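# Clip the water hose into four wall clips

## Task

Push the water hose completely into each of the four clips mounted on the wall so it remains seated without being held, and keep the robot upright and not leaning at the end, since a fall or tilt means failure.

## Robot and tools

Robot: a Hello Robot Stretch 4. It has an omni-wheeled base, a lift that rides up a mast, and one arm that telescopes straight out ahead. On the arm's end is a wrist with yaw, pitch and roll, plus a two-finger gripper. It stands about 1.6 m tall, and the base rim lies within 0.23 m of the base origin. With a single arm, every argument is one object keyed by name, never a list per arm.

Frames: the base frame sits on the floor under the base centre, with x ahead, y to the left and z up, in metres. hand_pose is reported in this frame and marks the midpoint between the fingers, 0.015 m back from the tips; the printed value may be slightly wrong. The odometry frame is the base frame as it stood when the scene began. base_odometry only counts wheel rotation, so slipping shows up as travel. Its heading is in rad, left positive, from -3.142 to 3.142. If turned_by_wheels and turned_by_imu drift apart by more than about 0.1 rad over one move, suspect a collision or slipping. base_tilt gives forward and right lean in degrees, each with an offset of up to about 3.

move: sends one action. "base" is a relative offset from where the base last reported itself, never a pose. Use {"translate_m": d} (forward +, -2 to 2), {"strafe_m": d} (left +, -2 to 2), or {"rotate_rad": d} (counter-clockwise +, -3.2 to 3.2). translate_m and strafe_m may be combined to drive diagonally without turning. "joints" holds absolute targets: lift_m 0 to 1.2 m; arm_m 0 to 0.55 m of extension; wrist_yaw_rad -1.134 to 4.276 (0 ahead, + left, 3.14 folded back); wrist_pitch_rad -1.117 to 4.259 (0 level, 1.57 pointing down); wrist_roll_rad -1.117 to 4.259 (0 puts the fingers level, + clockwise seen from behind); gripper_m 0 to 0.08 m of finger gap. A target outside its range is clipped and the result reports it; any other bad value gets the call refused, and an unknown key makes it invalid. Options: "pace" ("slow", "default", "fast", "max"); "speeds", giving per-joint top speeds for lift_m, arm_m and the wrist joints (not the gripper); "contact_limits", from 0 (gentlest) to 1, only for arm_m, lift_m, translate_m, strafe_m, rotate_rad, and placed next to that same command (default 0.5; a base limit persists until the next base action). {"end_of_arm": "enable_torque"} must be sent by itself and re-powers any wrist or gripper motor that shut off. "cameras" lists head_camera, head_left_camera, head_right_camera, wrist_camera or "all"; [] means none. "blocking": false returns after roughly 0.5 s with motion continuing; follow up with wait(0). A move without an action simply reports state and images.

wait: seconds from 0 to 10, plus cameras; it returns early once motions finish. stop: brakes everything still moving and re-brakes slack wheels. zoom_image: camera plus region [x0, y0, x1, y1] in pixels from the top-left, at most 504 by 504. finished_scene: scene = the number of the scene now running; it is irreversible, and the hose must stay clipped with the robot out of the picture.

Results: the "move" line reads "done" or the worst status. "off_target" means it rested short of the target and may still be pushing. "contact_stop" means something blocked lift, arm or wheels, which then go slack (a slack lift sags a few cm). "time_out" drops the target. "limit_stop_at_own_body" means the robot hit itself. "limit_stop_at_tilt" triggers above a 6 degree lean and freezes lift, arm and wheels. "torque_fault" means a wrist or gripper motor went limp. Any stop you did not command cancels the remaining move, wait and finished_scene calls in that reply. on_its_own reports unrequested behaviour; "held at" there is a target, not a reading. lidar_m has 12 sector distances in m, 30 degrees each, starting straight ahead and going counter-clockwise (4th left, 7th behind, 10th right); "-" means nothing seen or closer than 0.25 m. wrist_depth_mm is a 7x7 grid of depths in mm from the top-left, "-" when unknown or nearer than about 200 mm. motor_effort is in percent, positive toward higher joint values (wheels: positive turns right), with the peak in brackets; servo_current is in mA with no sign.

Pressing: even at contact limit 0 the arm only stops after roughly 15 to 40 N. For a soft press, set limit 0 and aim 1 to 3 mm past the point of first contact. Steady pushing, especially with the gripper high or a high limit, can tip the base. A gripper held above about 900 mA faults. To grip, command a gap narrower than the object; afterwards, off_target usually means something is held.

Avoid: the gripper over the base with lift_m below about 0.2 (0.45 pointing down); tilting up combined with rolling; yaw + pitch below about -1.1; tilting or rolling while folded back; pace max with lift below 0.02 or above 1.18. Also avoid drops, slams, hard hits, very hard pushes, and driving or turning fast with a long arm or a load. A loose object may occasionally get nudged.

Each tool is called after "Request:" as name(argument=value, ...), one argument or row to a line, values as JSON.

## Session

Request:
move(
)

Scene clock: 0.00 s.
base_odometry: x=+0.000 y=+0.000 heading=+0.000
turned_by_wheels: +0.000
turned_by_imu: +0.000
base_tilt: forward=+1.4 right=-0.2
lidar_m: 1.14 1.24 1.82 2.25 2.93 2.60 2.56 2.62 1.25 1.21 1.28 1.14
base_status: not commanded
joint_positions: lift_m=+0.253 arm_m=+0.000 wrist_yaw_rad=+3.181 wrist_pitch_rad=+0.003 wrist_roll_rad=+0.000 gripper_m=+0.040
joint_status: not commanded
measured_speeds: all 0
motor_effort: lift_m=+22 arm_m=-4 wheel_0=+1 wheel_1=+0 wheel_2=+0
servo_current: wrist_yaw_rad=46 wrist_pitch_rad=33 wrist_roll_rad=46 gripper_m=39
hand_pose: x=-0.0449 y=+0.0789 z=+0.4305 quat_wxyz=(-0.020, -0.001, +0.000, +1.000) (m; base frame)
wrist_depth_mm: - 132 - - - - - / - 131 159 - - - - / - 129 170 - - - - / 110 133 204 - - - - / 213 - - - - - - / 1464 1708 1708 1661 1618 1576 1576 / 1078 1229 129 1042 - 1229 1060
pictures: head_camera, head_left_camera, head_right_camera, wrist_camera
Images, in order (width x height): head_camera 420x560, head_left_camera 420x672, head_right_camera 420x672, wrist_camera 616x392.

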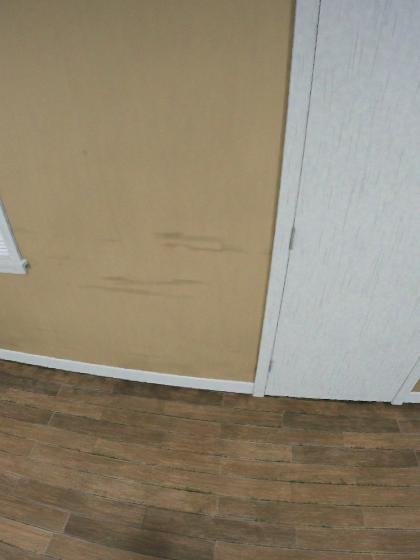

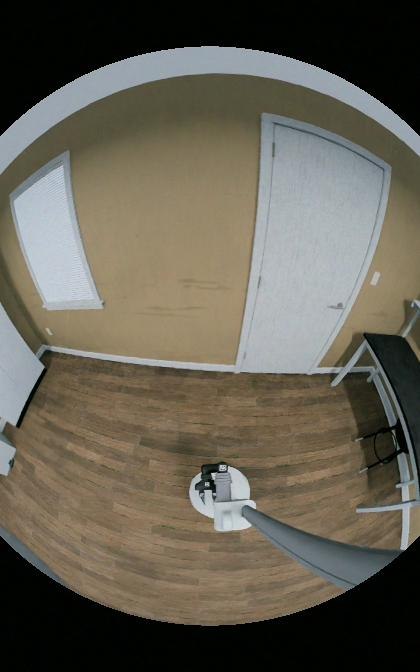

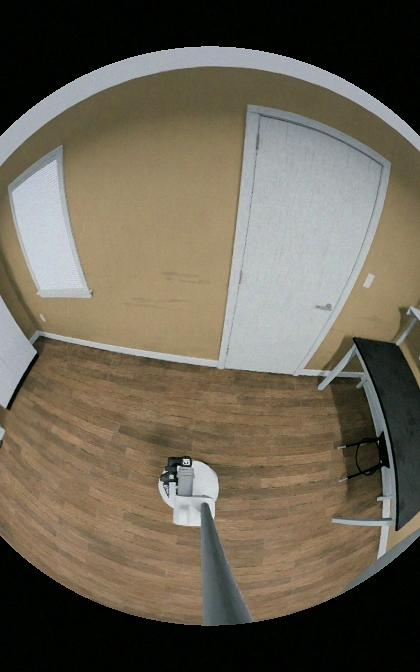

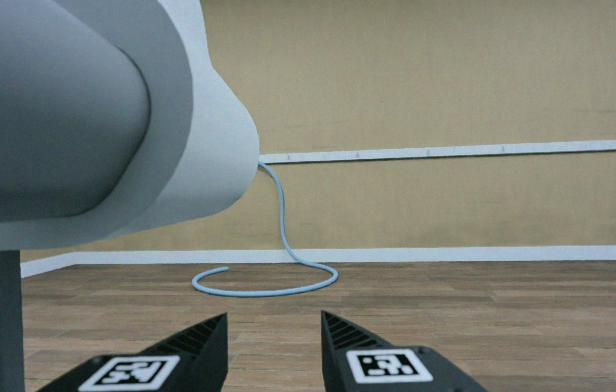

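Request:
move(
  base={"rotate_rad": 3.14},
)

Request:
zoom_image(
  camera="head_camera",
  region=[0, 0, 420, 420],
)

Scene clock: 8.77 s.
move: done
base_odometry: x=+0.000 y=+0.000 heading=+3.139
turned_by_wheels: +3.139
turned_by_imu: +3.157
base_tilt: forward=+1.6 right=-0.2
lidar_m: 2.54 2.66 1.24 1.19 1.27 1.16 1.12 1.23 1.81 2.27 2.89 2.59
base_status: done
joint_positions: lift_m=+0.253 arm_m=+0.000 wrist_yaw_rad=+3.181 wrist_pitch_rad=+0.003 wrist_roll_rad=+0.000 gripper_m=+0.040
joint_status: not commanded
measured_speeds: all 0
motor_effort: lift_m=+22(22) arm_m=-5(5) wheel_0=-4(13) wheel_1=-2(10) wheel_2=-3(14)
servo_current: wrist_yaw_rad=33(52) wrist_pitch_rad=33(59) wrist_roll_rad=46(59) gripper_m=39(59)
hand_pose: x=-0.0449 y=+0.0789 z=+0.4305 quat_wxyz=(-0.020, -0.001, +0.000, +1.000) (m; base frame)
wrist_depth_mm: - 132 - 1255 - - - / - 133 145 1281 - - - / - 131 183 1308 - - - / 116 134 209 1308 - - - / 134 - - 1308 - - - / - - - 1255 - - - / 1160 1205 129 1060 - 1205 1078
pictures: head_camera, head_left_camera, head_right_camera, wrist_camera
Images, in order (width x height): head_camera 420x560, head_left_camera 420x672, head_right_camera 420x672, wrist_camera 616x392.

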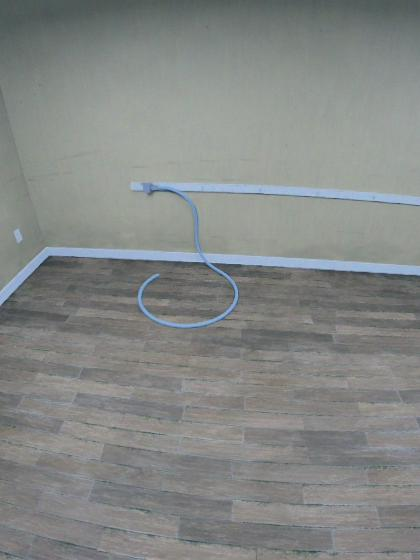

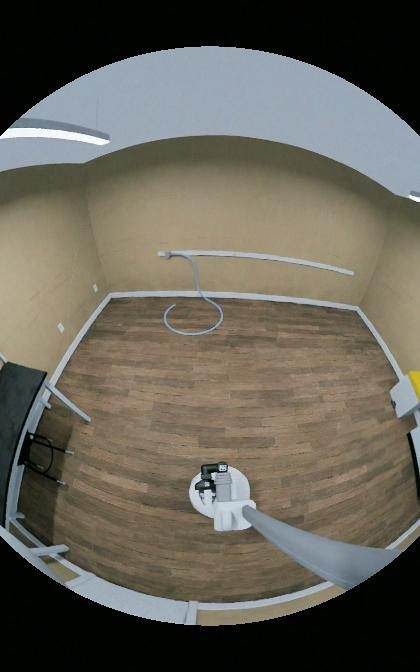

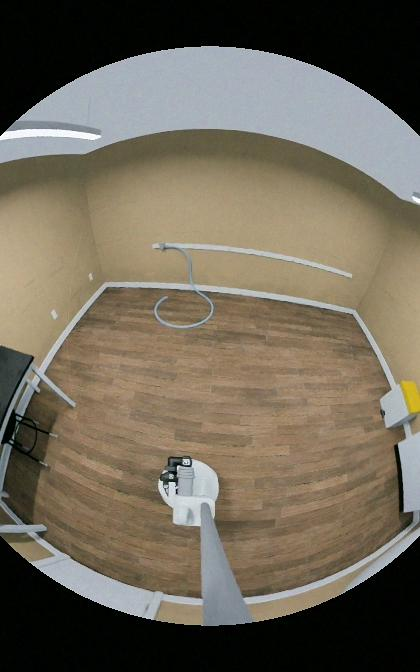

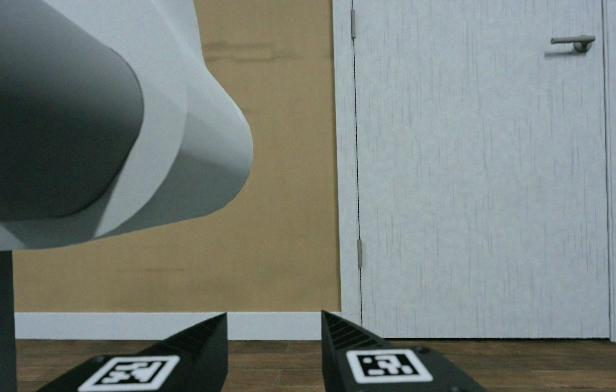

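Scaled by 1.200 from the camera's 420x560 image, which has a finer 1200x1600 frame.

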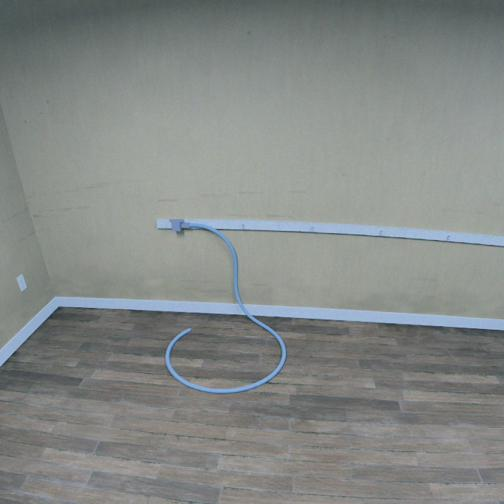

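Request:
move(
  base={"translate_m": 1.2},
  joints={"lift_m": 0.45, "wrist_yaw_rad": 0, "wrist_pitch_rad": 0},
)

Request:
zoom_image(
  camera="head_camera",
  region=[0, 0, 420, 300],
)

Request:
zoom_image(
  camera="wrist_camera",
  region=[0, 0, 308, 392],
)

Request:
zoom_image(
  camera="wrist_camera",
  region=[308, 0, 616, 392],
)

Scene clock: 21.20 s.
move: done
base_odometry: x=-1.200 y=+0.002 heading=+3.140
turned_by_wheels: +0.000
turned_by_imu: +0.000
base_tilt: forward=+1.5 right=-0.1
lidar_m: 1.34 1.41 1.96 1.89 1.31 1.74 2.33 2.52 2.40 2.66 1.81 1.38
base_status: done
joint_positions: lift_m=+0.449 arm_m=+0.000 wrist_yaw_rad=+0.002 wrist_pitch_rad=+0.003 wrist_roll_rad=+0.000 gripper_m=+0.040
joint_status: all done
measured_speeds: all 0
motor_effort: lift_m=+27(32) arm_m=-4(5) wheel_0=+5(11) wheel_1=+3(9) wheel_2=-1(14)
servo_current: wrist_yaw_rad=39(117) wrist_pitch_rad=33(59) wrist_roll_rad=33(52) gripper_m=33(52)
hand_pose: x=+0.3840 y=-0.0869 z=+0.6271 quat_wxyz=(+1.000, +0.000, +0.001, +0.001) (m; base frame)
wrist_depth_mm: - - - - - - - / - - - - - - - / - - - - - - - / 1205 - - - - - - / - - 1205 - - - - / - - 1182 - - - - / - - 129 - - - -
pictures: head_camera, head_left_camera, head_right_camera, wrist_camera
Images, in order (width x height): head_camera 420x560, head_left_camera 420x672, head_right_camera 420x672, wrist_camera 616x392.

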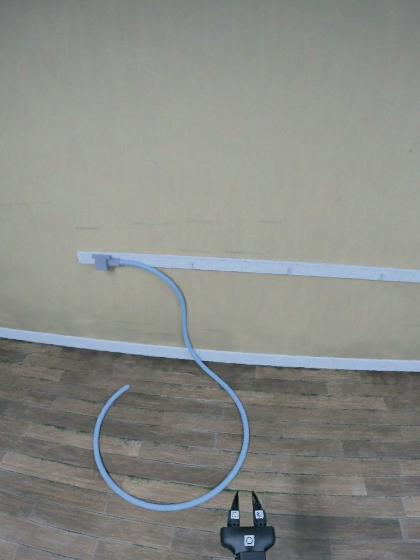

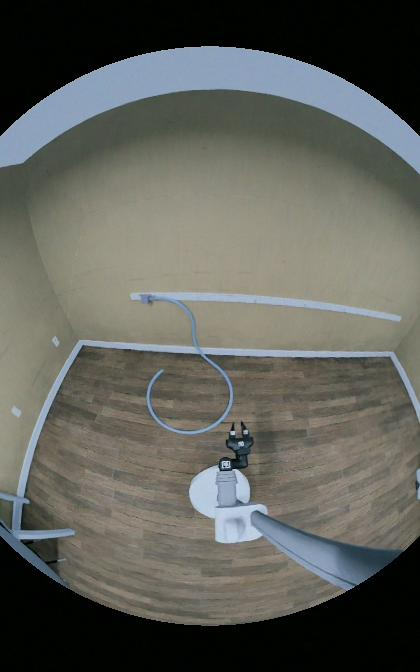

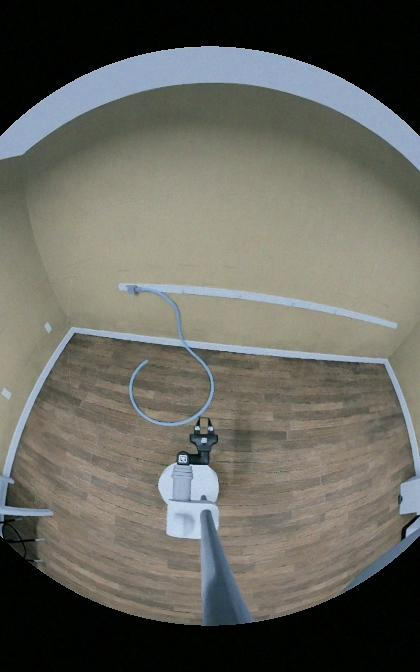

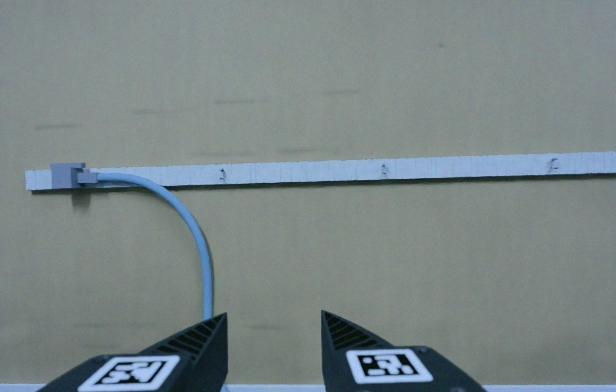

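Scaled by 1.200 from the camera's 420x560 image, which has a finer 1200x1600 frame.

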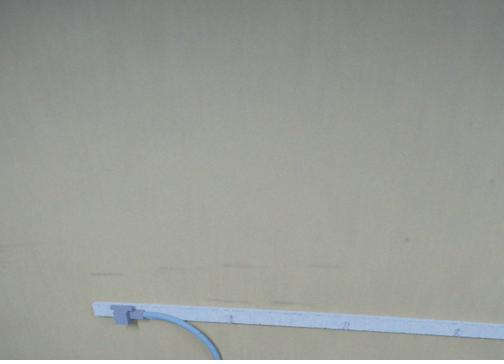

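Scaled by 1.286.

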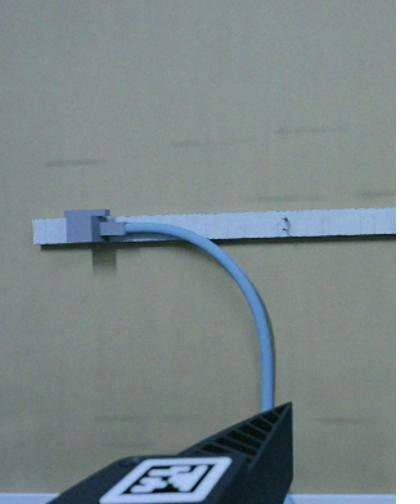

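Scaled by 1.286.

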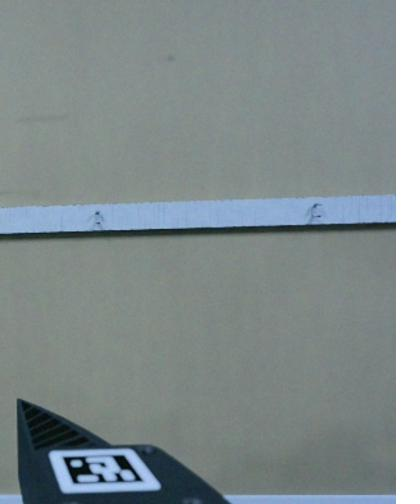

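Request:
move(
  joints={"lift_m": 0.5, "arm_m": 0.4, "wrist_pitch_rad": 1.57, "gripper_m": 0.06},
)

Request:
zoom_image(
  camera="head_camera",
  region=[0, 200, 420, 560],
)

Scene clock: 92.40 s.
move: done
base_odometry: x=-1.200 y=+0.002 heading=+3.140
turned_by_wheels: +0.000
turned_by_imu: -0.002
base_tilt: forward=+1.4 right=-0.3
lidar_m: 1.35 1.42 1.94 1.88 1.32 1.73 2.33 2.52 2.41 2.65 1.81 1.38
base_status: not commanded
joint_positions: lift_m=+0.499 arm_m=+0.400 wrist_yaw_rad=+0.002 wrist_pitch_rad=+1.568 wrist_roll_rad=+0.000 gripper_m=+0.059
joint_status: all done
measured_speeds: all 0
motor_effort: lift_m=+28(34) arm_m=+5(7) wheel_0=+5(5) wheel_1=+3(3) wheel_2=-1(2)
servo_current: wrist_yaw_rad=52(59) wrist_pitch_rad=39(78) wrist_roll_rad=39(59) gripper_m=59(78)
hand_pose: x=+0.5715 y=-0.0874 z=+0.4650 quat_wxyz=(+0.708, -0.001, +0.706, +0.001) (m; base frame)
wrist_depth_mm: 603 615 615 621 627 627 634 / 603 615 609 615 627 627 627 / 603 609 609 615 627 627 634 / 603 609 609 615 627 627 634 / 603 609 615 615 627 621 627 / 603 609 615 615 621 634 640 / 603 122 615 621 107 - 634
pictures: head_camera, head_left_camera, head_right_camera, wrist_camera
Images, in order (width x height): head_camera 420x560, head_left_camera 420x672, head_right_camera 420x672, wrist_camera 616x392.

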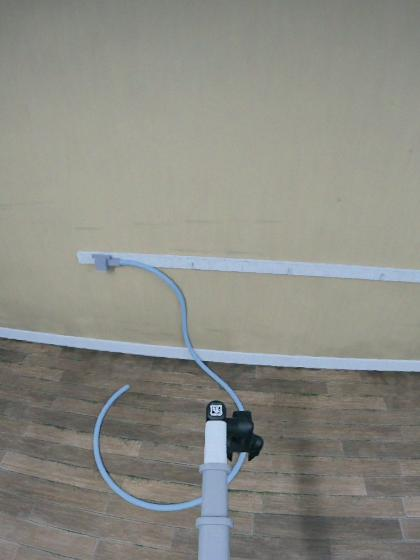

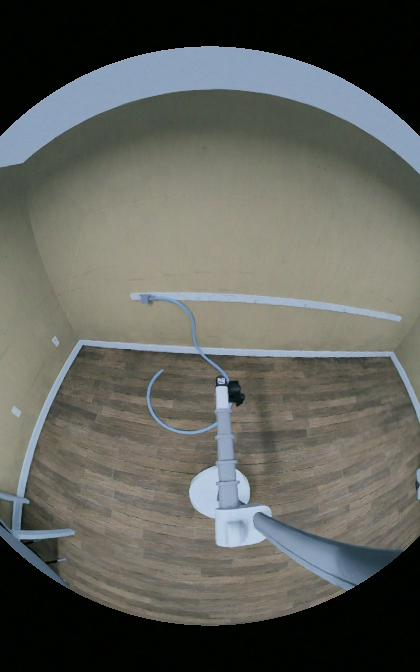

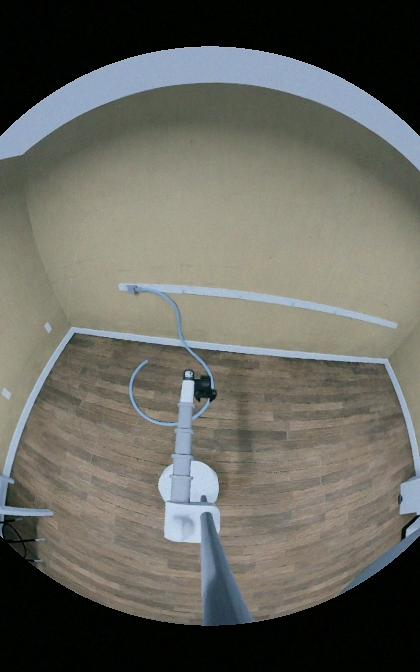

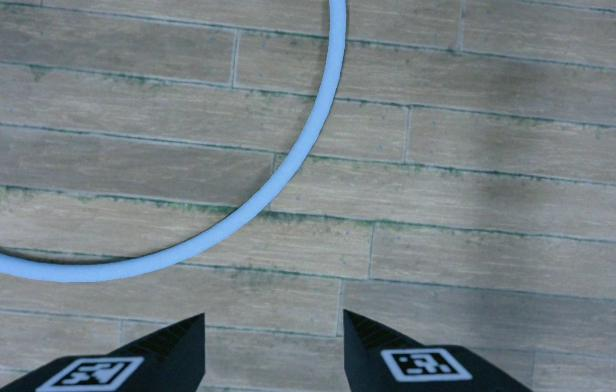

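Scaled by 1.200 from the camera's 420x560 image, which has a finer 1200x1600 frame.

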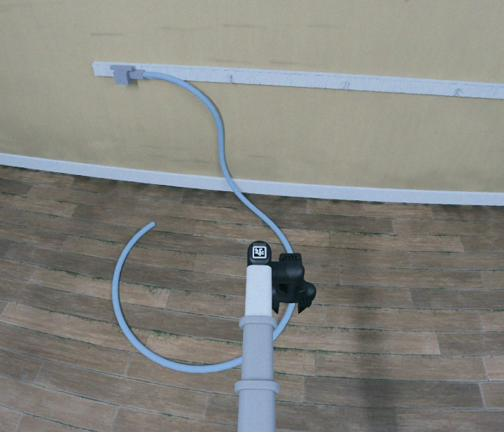

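Request:
move(
  base={"translate_m": 0.1, "strafe_m": -0.045},
  joints={"lift_m": 0.25, "arm_m": 0.53, "wrist_roll_rad": 3.44, "gripper_m": 0.075},
)

Scene clock: 125.67 s.
move: done
base_odometry: x=-1.300 y=+0.047 heading=+3.140
turned_by_wheels: +0.000
turned_by_imu: -0.002
base_tilt: forward=+1.4 right=-0.1
lidar_m: 1.25 1.29 1.97 1.94 1.44 1.83 2.41 2.65 2.39 2.78 1.66 1.27
base_status: done
joint_positions: lift_m=+0.251 arm_m=+0.530 wrist_yaw_rad=+0.002 wrist_pitch_rad=+1.568 wrist_roll_rad=+3.438 gripper_m=+0.074
joint_status: all done
measured_speeds: all 0
motor_effort: lift_m=+15(27) arm_m=+5(6) wheel_0=+3(14) wheel_1=+3(8) wheel_2=-1(12)
servo_current: wrist_yaw_rad=39(52) wrist_pitch_rad=39(59) wrist_roll_rad=46(137) gripper_m=39(65)
hand_pose: x=+0.7014 y=-0.0874 z=+0.2161 quat_wxyz=(-0.104, +0.700, -0.104, -0.699) (m; base frame)
wrist_depth_mm: 355 359 362 364 368 375 375 / 355 357 362 364 368 373 377 / 355 357 359 364 368 373 375 / 355 357 362 364 368 373 375 / 353 359 364 364 368 373 373 / 353 357 359 366 366 373 375 / 353 121 359 366 127 106 375
pictures: head_camera, head_left_camera, head_right_camera, wrist_camera
Images, in order (width x height): head_camera 420x560, head_left_camera 420x672, head_right_camera 420x672, wrist_camera 616x392.

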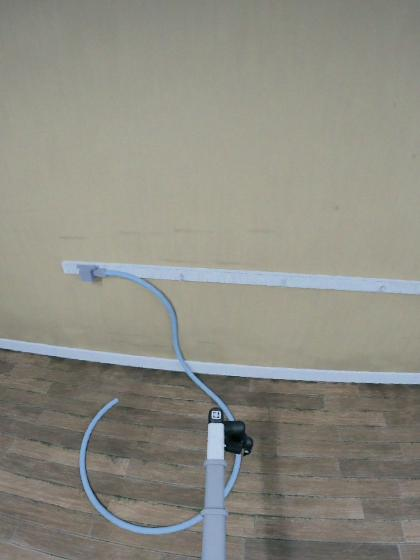

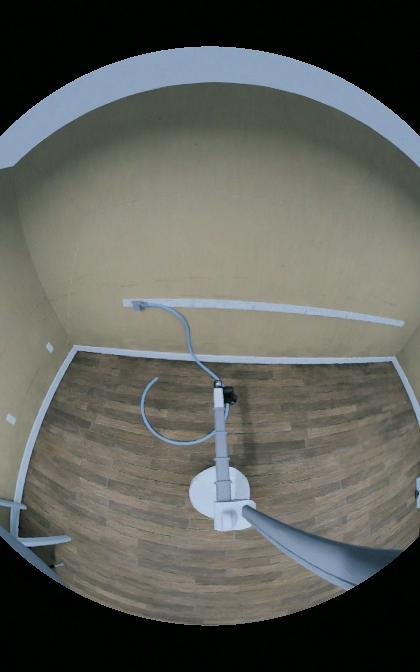

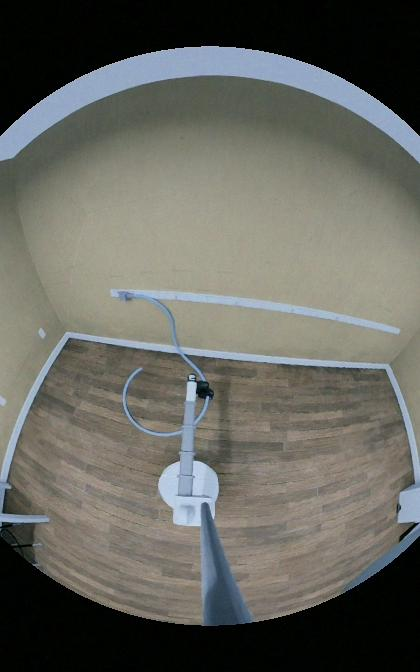

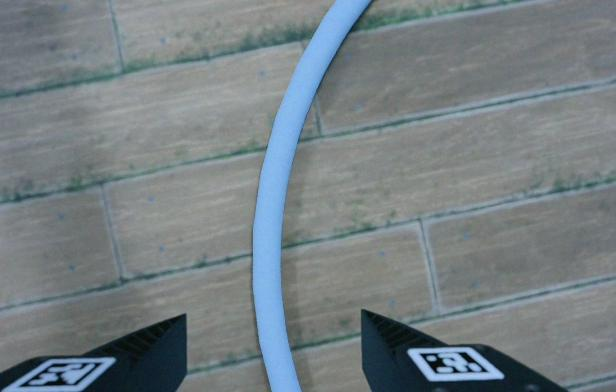

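Request:
move(
  joints={"lift_m": 0.058},
  contact_limits={"lift_m": 0.3},
  cameras=["wrist_camera"],
)

Request:
move(
  joints={"gripper_m": 0.005},
  cameras=["wrist_camera"],
)

Scene clock: 132.43 s.
move: done
base_odometry: x=-1.300 y=+0.047 heading=+3.140
turned_by_wheels: +0.000
turned_by_imu: -0.002
base_tilt: forward=+1.5 right=-0.1
lidar_m: 1.24 1.30 1.96 1.93 1.44 1.86 2.44 2.65 2.40 2.79 1.67 1.28
base_status: not commanded
joint_positions: lift_m=+0.059 arm_m=+0.530 wrist_yaw_rad=+0.002 wrist_pitch_rad=+1.568 wrist_roll_rad=+3.438 gripper_m=+0.074
joint_status: all done
measured_speeds: all 0
motor_effort: lift_m=+15(19) arm_m=+5(6) wheel_0=+3(3) wheel_1=+3(4) wheel_2=-1(1)
servo_current: wrist_yaw_rad=39(52) wrist_pitch_rad=33(52) wrist_roll_rad=39(59) gripper_m=39(52)
contact_limits: lift_m 0.3
hand_pose: x=+0.7014 y=-0.0874 z=+0.0241 quat_wxyz=(-0.104, +0.700, -0.104, -0.699) (m; base frame)
wrist_depth_mm: 167 168 170 151 173 175 177 / 166 168 169 172 173 175 177 / 166 168 169 171 173 175 176 / 166 168 169 171 173 175 176 / 167 168 168 171 173 174 176 / 166 167 149 171 173 174 176 / 166 121 146 171 127 174 176
pictures: wrist_camera
Images, in order (width x height): wrist_camera 616x392.

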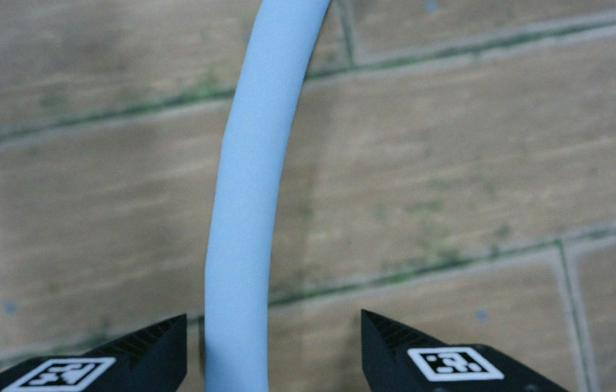

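Scene clock: 133.77 s.
move: off_target
base_odometry: x=-1.300 y=+0.047 heading=+3.140
turned_by_wheels: +0.000
turned_by_imu: -0.001
base_tilt: forward=+1.5 right=+0.0
lidar_m: 1.25 1.30 1.98 1.94 1.43 1.84 2.43 2.65 2.41 2.78 1.66 1.27
base_status: not commanded
joint_positions: lift_m=+0.059 arm_m=+0.530 wrist_yaw_rad=+0.002 wrist_pitch_rad=+1.568 wrist_roll_rad=+3.438 gripper_m=+0.021
joint_status: gripper_m off_target (ended at +0.021, target +0.005)
measured_speeds: all 0
on_its_own: gripper_m is held at +0.016, not at your +0.005, by its contact guard: the fingers met something
motor_effort: lift_m=+15(15) arm_m=+5(6) wheel_0=+3(3) wheel_1=+3(3) wheel_2=-1(1)
servo_current: wrist_yaw_rad=33(52) wrist_pitch_rad=33(52) wrist_roll_rad=33(52) gripper_m=143(553)
contact_limits: lift_m 0.3
hand_pose: x=+0.7014 y=-0.0874 z=+0.0241 quat_wxyz=(-0.104, +0.700, -0.104, -0.699) (m; base frame)
wrist_depth_mm: 171 173 174 153 177 178 179 / 171 172 174 156 176 177 178 / 170 171 172 153 175 176 178 / 169 170 171 173 174 175 177 / 168 169 170 172 174 175 176 / 167 168 169 150 172 174 175 / 167 167 130 145 172 173 174
pictures: wrist_camera
Images, in order (width x height): wrist_camera 616x392.

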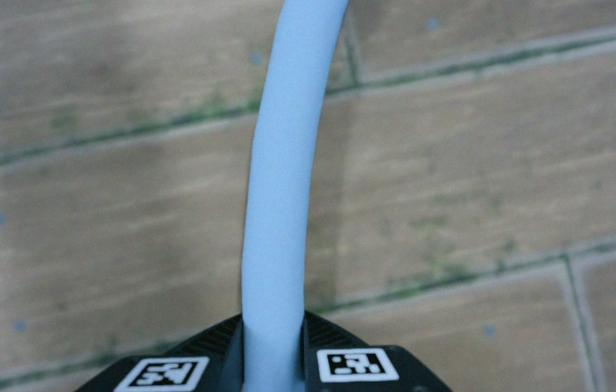

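Request:
move(
  joints={"lift_m": 0.35},
  cameras=[],
)

Request:
move(
  joints={"lift_m": 0.55, "arm_m": 0.3, "wrist_pitch_rad": 0, "wrist_roll_rad": 1.57},
)

Scene clock: 145.33 s.
move: done
base_odometry: x=-1.300 y=+0.047 heading=+3.140
turned_by_wheels: +0.000
turned_by_imu: -0.002
base_tilt: forward=+1.5 right=-0.1
lidar_m: 0.48 0.44 1.98 1.93 1.42 1.82 2.42 2.64 2.40 2.77 1.68 1.29
base_status: not commanded
joint_positions: lift_m=+0.349 arm_m=+0.530 wrist_yaw_rad=+0.001 wrist_pitch_rad=+1.570 wrist_roll_rad=+3.439 gripper_m=+0.021
joint_status: all done
measured_speeds: all 0
on_its_own: gripper_m is held at +0.016, not at your +0.005, by its contact guard: the fingers met something
motor_effort: lift_m=+29(35) arm_m=+6(6) wheel_0=+3(3) wheel_1=+3(3) wheel_2=+0(1)
servo_current: wrist_yaw_rad=33(52) wrist_pitch_rad=46(52) wrist_roll_rad=33(59) gripper_m=143(156)
hand_pose: x=+0.7011 y=-0.0874 z=+0.3149 quat_wxyz=(-0.104, +0.700, -0.104, -0.699) (m; base frame)
wrist_depth_mm: 466 469 469 473 477 480 484 / 462 466 469 165 477 477 480 / 459 462 466 157 473 473 480 / 459 455 462 153 473 473 477 / 455 455 462 150 466 469 473 / 445 459 459 147 462 469 469 / 449 452 130 145 - 462 466
pictures: none
No camera images: "cameras" was empty.

Scene clock: 147.27 s.
move: done
base_odometry: x=-1.300 y=+0.047 heading=+3.140
turned_by_wheels: +0.000
turned_by_imu: -0.001
base_tilt: forward=+1.5 right=-0.4
lidar_m: 0.48 0.96 1.99 1.93 1.41 1.87 2.44 2.65 2.41 2.78 1.68 0.46
base_status: not commanded
joint_positions: lift_m=+0.549 arm_m=+0.300 wrist_yaw_rad=+0.000 wrist_pitch_rad=+0.010 wrist_roll_rad=+1.576 gripper_m=+0.021
joint_status: all done
measured_speeds: all 0
on_its_own: gripper_m is held at +0.016, not at your +0.005, by its contact guard: the fingers met something
motor_effort: lift_m=+29(35) arm_m=-6(7) wheel_0=+3(3) wheel_1=+3(3) wheel_2=+0(1)
servo_current: wrist_yaw_rad=33(59) wrist_pitch_rad=65(215) wrist_roll_rad=46(176) gripper_m=150(163)
hand_pose: x=+0.6837 y=-0.0874 z=+0.7254 quat_wxyz=(+0.705, +0.709, +0.004, -0.004) (m; base frame)
wrist_depth_mm: - - 723 - - - - / - - 723 - - - - / - - 741 759 - - - / - - 759 732 - - - / - - 759 - - - - / - - - - - - - / - - 126 - - - -
pictures: head_camera, head_left_camera, head_right_camera, wrist_camera
Images, in order (width x height): head_camera 420x560, head_left_camera 420x672, head_right_camera 420x672, wrist_camera 616x392.

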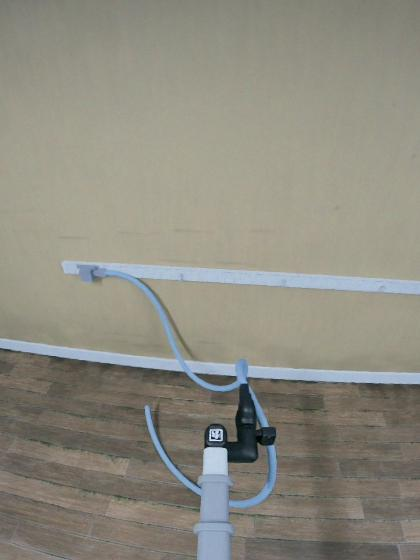

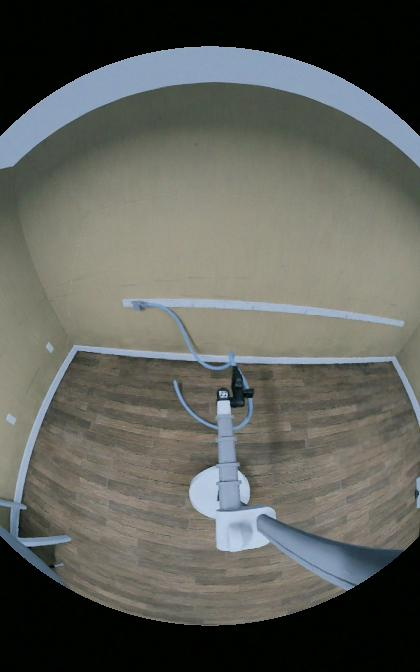

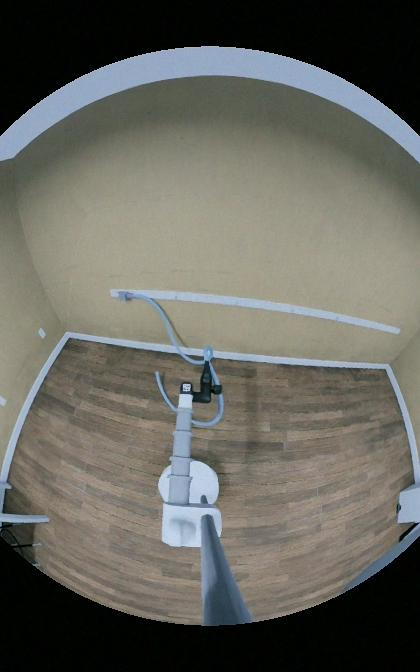

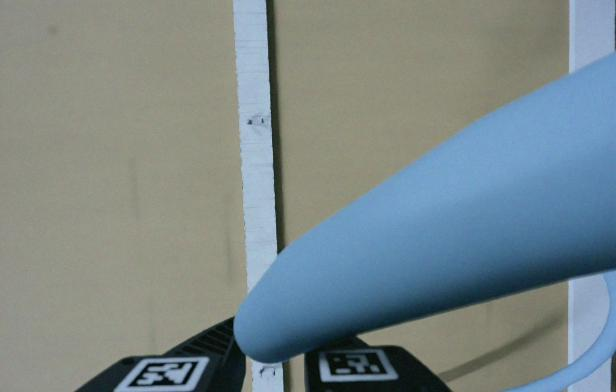

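Request:
move(
  base={"rotate_rad": -0.04},
  joints={"lift_m": 0.62},
  cameras=[],
)

Request:
move(
  base={"strafe_m": -0.2, "translate_m": 0.05},
  joints={"arm_m": 0.4},
)

Request:
zoom_image(
  camera="wrist_camera",
  region=[150, 100, 400, 300],
)

Request:
zoom_image(
  camera="head_camera",
  region=[50, 230, 350, 500],
)

Scene clock: 172.73 s.
move: done
base_odometry: x=-1.300 y=+0.047 heading=+3.101
turned_by_wheels: -0.039
turned_by_imu: -0.042
base_tilt: forward=+1.4 right=+0.0
lidar_m: 0.50 0.96 1.90 1.93 1.42 1.74 2.44 2.61 2.40 2.68 1.72 0.48
base_status: done
joint_positions: lift_m=+0.619 arm_m=+0.300 wrist_yaw_rad=+0.000 wrist_pitch_rad=+0.010 wrist_roll_rad=+1.576 gripper_m=+0.021
joint_status: all done
measured_speeds: all 0
on_its_own: gripper_m is held at +0.016, not at your +0.005, by its contact guard: the fingers met something
motor_effort: lift_m=+29(34) arm_m=-6(6) wheel_0=+4(10) wheel_1=+4(6) wheel_2=+1(8)
servo_current: wrist_yaw_rad=33(39) wrist_pitch_rad=46(65) wrist_roll_rad=39(65) gripper_m=143(150)
hand_pose: x=+0.6837 y=-0.0875 z=+0.7954 quat_wxyz=(+0.705, +0.709, +0.004, -0.004) (m; base frame)
wrist_depth_mm: - - - 759 - - - / - - - 759 - - - / - - - 750 - - - / - - - 759 - - - / - - - - - - - / - - - - - - - / - - 126 106 - - -
pictures: none
No camera images: "cameras" was empty.

Scene clock: 174.80 s.
move: done
base_odometry: x=-1.341 y=+0.249 heading=+3.101
turned_by_wheels: +0.000
turned_by_imu: -0.001
base_tilt: forward=+1.6 right=-0.2
lidar_m: 0.53 1.18 1.82 2.13 1.63 2.04 2.49 2.65 2.22 2.59 1.63 0.54
base_status: done
joint_positions: lift_m=+0.619 arm_m=+0.400 wrist_yaw_rad=+0.000 wrist_pitch_rad=+0.010 wrist_roll_rad=+1.576 gripper_m=+0.021
joint_status: all done
measured_speeds: all 0
on_its_own: gripper_m is held at +0.016, not at your +0.005, by its contact guard: the fingers met something
motor_effort: lift_m=+29(29) arm_m=+6(7) wheel_0=+2(14) wheel_1=-3(11) wheel_2=-3(9)
servo_current: wrist_yaw_rad=46(46) wrist_pitch_rad=52(72) wrist_roll_rad=52(65) gripper_m=143(156)
hand_pose: x=+0.7834 y=-0.0875 z=+0.7954 quat_wxyz=(+0.705, +0.709, +0.004, -0.004) (m; base frame)
wrist_depth_mm: - - - 597 - - - / - - - 597 - - - / - - - 597 - - - / - - - 580 - - - / - - - - - - - / - - - - - - - / - - 125 591 - - -
pictures: head_camera, head_left_camera, head_right_camera, wrist_camera
Images, in order (width x height): head_camera 420x560, head_left_camera 420x672, head_right_camera 420x672, wrist_camera 616x392.

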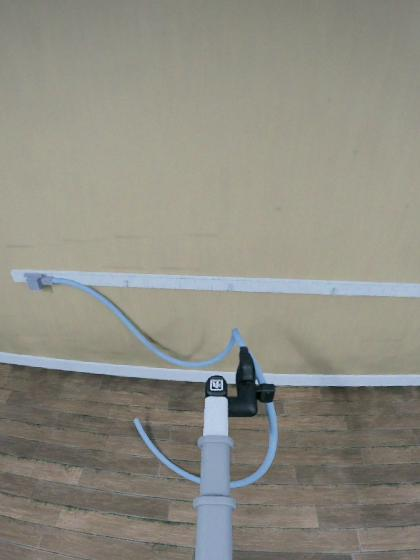

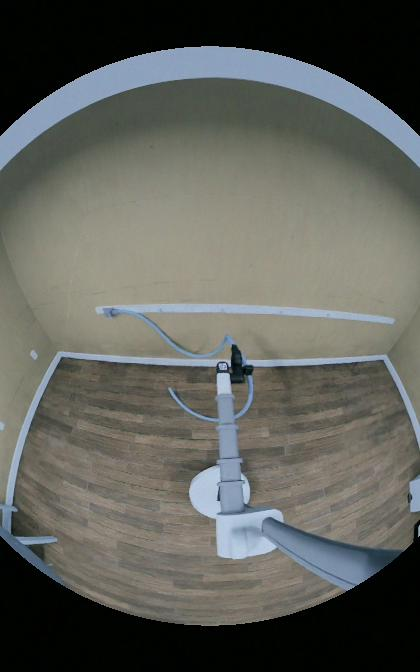

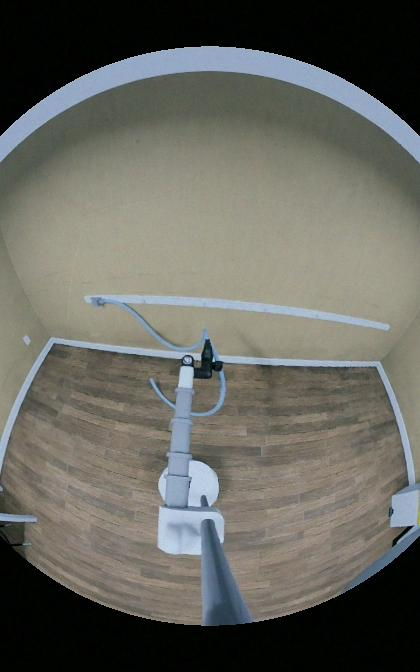

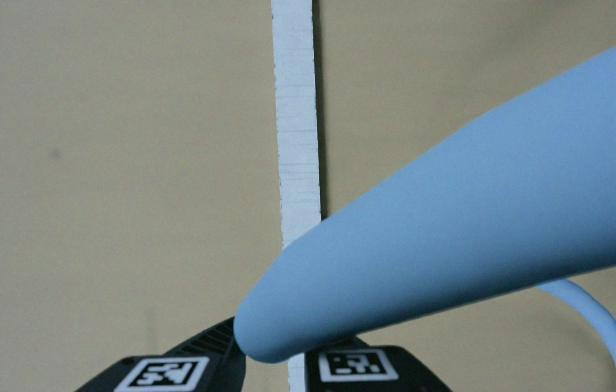

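Scaled by 2.016.

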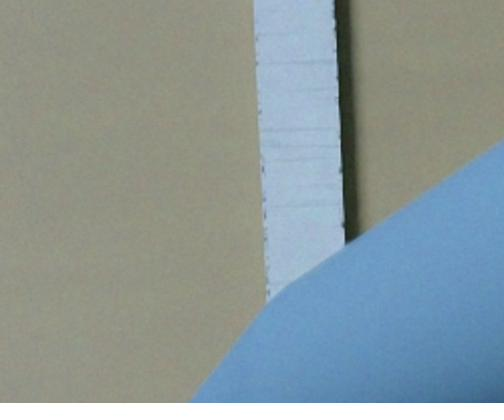

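Scaled by 1.680 from the camera's 420x560 image, which has a finer 1200x1600 frame.

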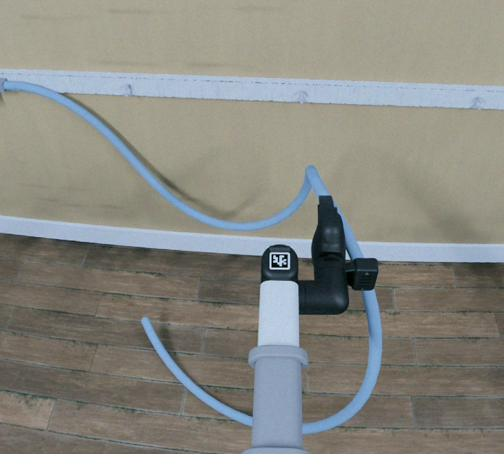

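Request:
move(
  joints={"gripper_m": 0.03, "lift_m": 0.65},
  cameras=[],
)

Request:
move(
  base={"strafe_m": 0.3},
  pace="slow",
)

Request:
zoom_image(
  camera="head_camera",
  region=[50, 230, 350, 500],
)

Scene clock: 196.23 s.
move: done
base_odometry: x=-1.341 y=+0.249 heading=+3.101
turned_by_wheels: +0.000
turned_by_imu: -0.002
base_tilt: forward=+1.3 right=-0.1
lidar_m: 1.04 1.15 1.81 2.14 1.61 2.06 2.49 2.67 2.23 2.59 1.64 1.21
base_status: not commanded
joint_positions: lift_m=+0.649 arm_m=+0.400 wrist_yaw_rad=+0.000 wrist_pitch_rad=+0.007 wrist_roll_rad=+1.572 gripper_m=+0.029
joint_status: all done
measured_speeds: all 0
motor_effort: lift_m=+27(34) arm_m=+5(6) wheel_0=+3(3) wheel_1=-3(4) wheel_2=-3(3)
servo_current: wrist_yaw_rad=33(52) wrist_pitch_rad=39(65) wrist_roll_rad=39(59) gripper_m=33(137)
hand_pose: x=+0.7834 y=-0.0875 z=+0.8263 quat_wxyz=(+0.707, +0.708, +0.002, -0.002) (m; base frame)
wrist_depth_mm: - - - 580 - - - / - - - 603 - - - / - - - 585 - - - / - - - 591 - - - / - - - 591 - - - / - - - 597 - - - / - - 130 - - - -
pictures: none
No camera images: "cameras" was empty.

Scene clock: 200.40 s.
move: done
base_odometry: x=-1.354 y=-0.050 heading=+3.100
turned_by_wheels: +0.000
turned_by_imu: -0.001
base_tilt: forward=+1.7 right=-0.1
lidar_m: 1.07 1.28 1.84 1.83 1.38 1.64 2.46 2.63 2.51 2.88 1.64 1.24
base_status: done
joint_positions: lift_m=+0.649 arm_m=+0.400 wrist_yaw_rad=+0.000 wrist_pitch_rad=+0.007 wrist_roll_rad=+1.572 gripper_m=+0.029
joint_status: not commanded
measured_speeds: all 0
motor_effort: lift_m=+27(27) arm_m=+5(6) wheel_0=-6(13) wheel_1=+3(10) wheel_2=+0(5)
servo_current: wrist_yaw_rad=39(52) wrist_pitch_rad=59(65) wrist_roll_rad=46(59) gripper_m=39(52)
hand_pose: x=+0.7834 y=-0.0875 z=+0.8263 quat_wxyz=(+0.707, +0.708, +0.002, -0.002) (m; base frame)
wrist_depth_mm: - - - 603 - - - / - - - 603 - - - / - - - 615 - - - / - - - 603 - - - / - - - 603 - - - / - - - 609 - - - / - - 130 - - - -
pictures: head_camera, head_left_camera, head_right_camera, wrist_camera
Images, in order (width x height): head_camera 420x560, head_left_camera 420x672, head_right_camera 420x672, wrist_camera 616x392.

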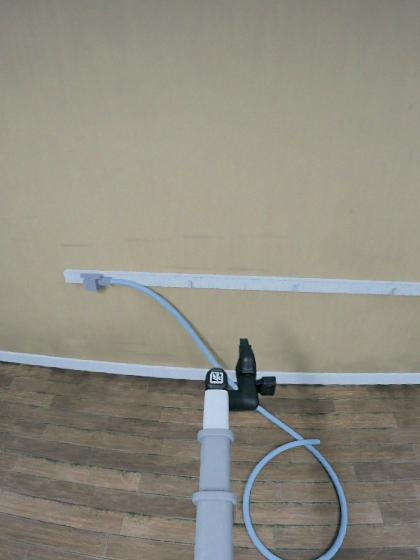

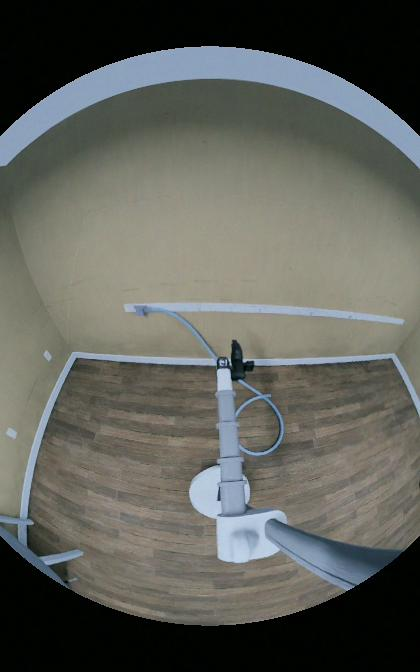

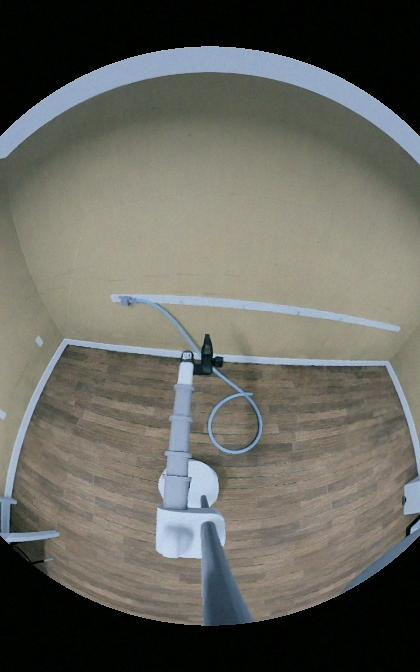

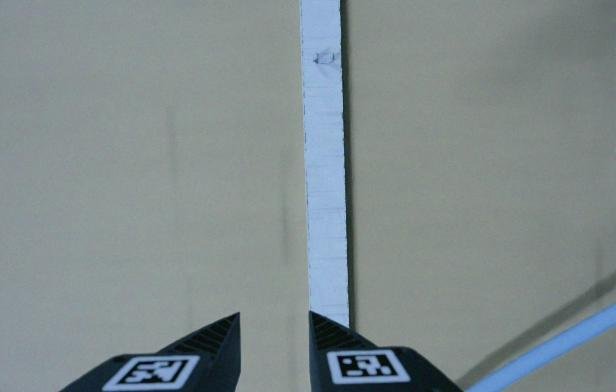

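Scaled by 1.680 from the camera's 420x560 image, which has a finer 1200x1600 frame.

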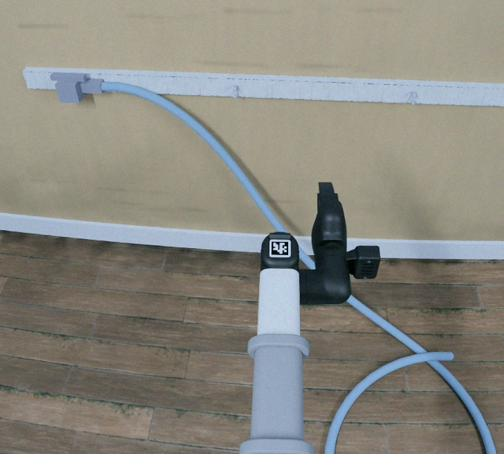

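Request:
move(
  base={"strafe_m": 0.31},
  joints={"arm_m": 0.2, "gripper_m": 0.075, "wrist_roll_rad": 2.3, "lift_m": 0.45},
)

Request:
zoom_image(
  camera="head_camera",
  region=[100, 230, 400, 500],
)

Scene clock: 232.57 s.
move: done
base_odometry: x=-1.366 y=-0.360 heading=+3.100
turned_by_wheels: +0.000
turned_by_imu: -0.001
base_tilt: forward=+1.7 right=-0.3
lidar_m: 1.17 1.27 1.56 1.53 1.15 1.15 2.47 2.62 2.81 2.83 1.68 1.13
base_status: done
joint_positions: lift_m=+0.451 arm_m=+0.200 wrist_yaw_rad=+0.000 wrist_pitch_rad=+0.007 wrist_roll_rad=+2.298 gripper_m=+0.074
joint_status: all done
measured_speeds: all 0
motor_effort: lift_m=+15(25) arm_m=-6(8) wheel_0=-2(16) wheel_1=+3(12) wheel_2=+0(6)
servo_current: wrist_yaw_rad=39(46) wrist_pitch_rad=39(59) wrist_roll_rad=33(104) gripper_m=46(91)
hand_pose: x=+0.5838 y=-0.0875 z=+0.6273 quat_wxyz=(+0.409, +0.912, +0.001, -0.003) (m; base frame)
wrist_depth_mm: - - - - - 798 676 / 778 - - - - - 768 / - 788 - - - - 842 / - 788 - - - - - / - - 798 - - - - / - - 820 - - - - / - 121 - 820 126 - -
pictures: head_camera, head_left_camera, head_right_camera, wrist_camera
Images, in order (width x height): head_camera 420x560, head_left_camera 420x672, head_right_camera 420x672, wrist_camera 616x392.

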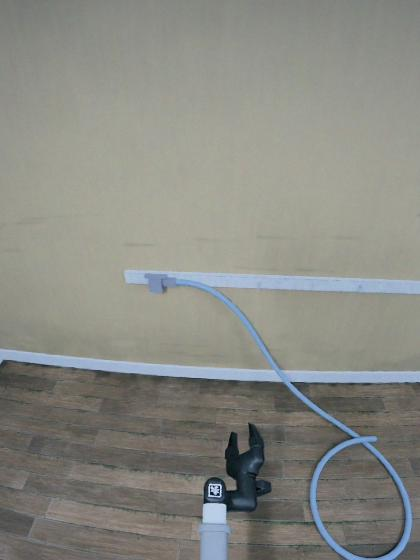

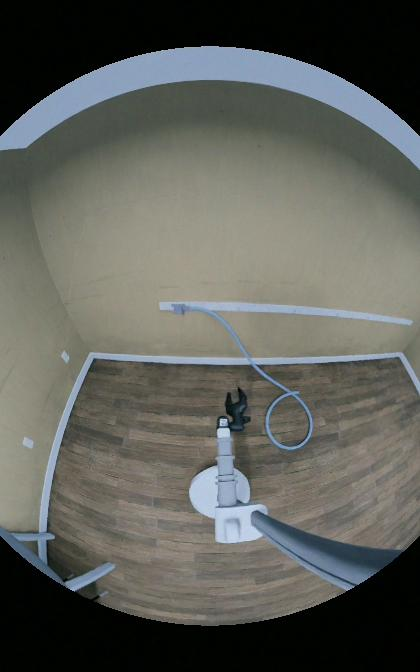

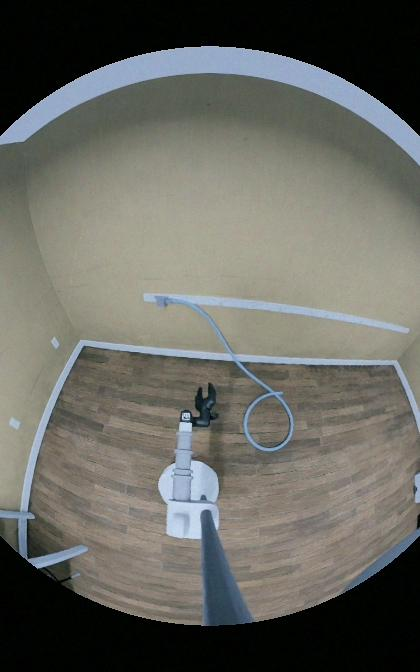

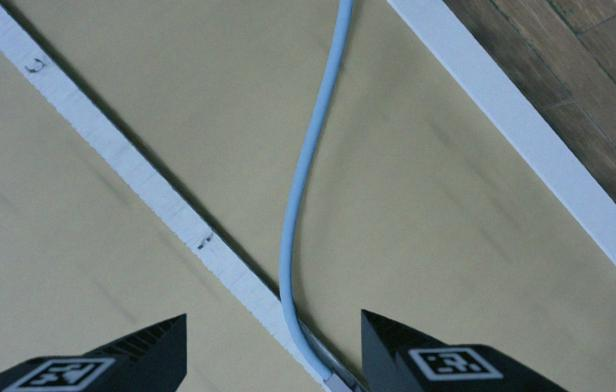

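Scaled by 1.680 from the camera's 420x560 image, which has a finer 1200x1600 frame.

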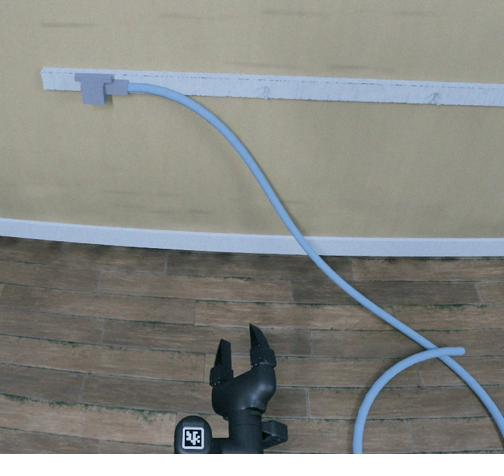

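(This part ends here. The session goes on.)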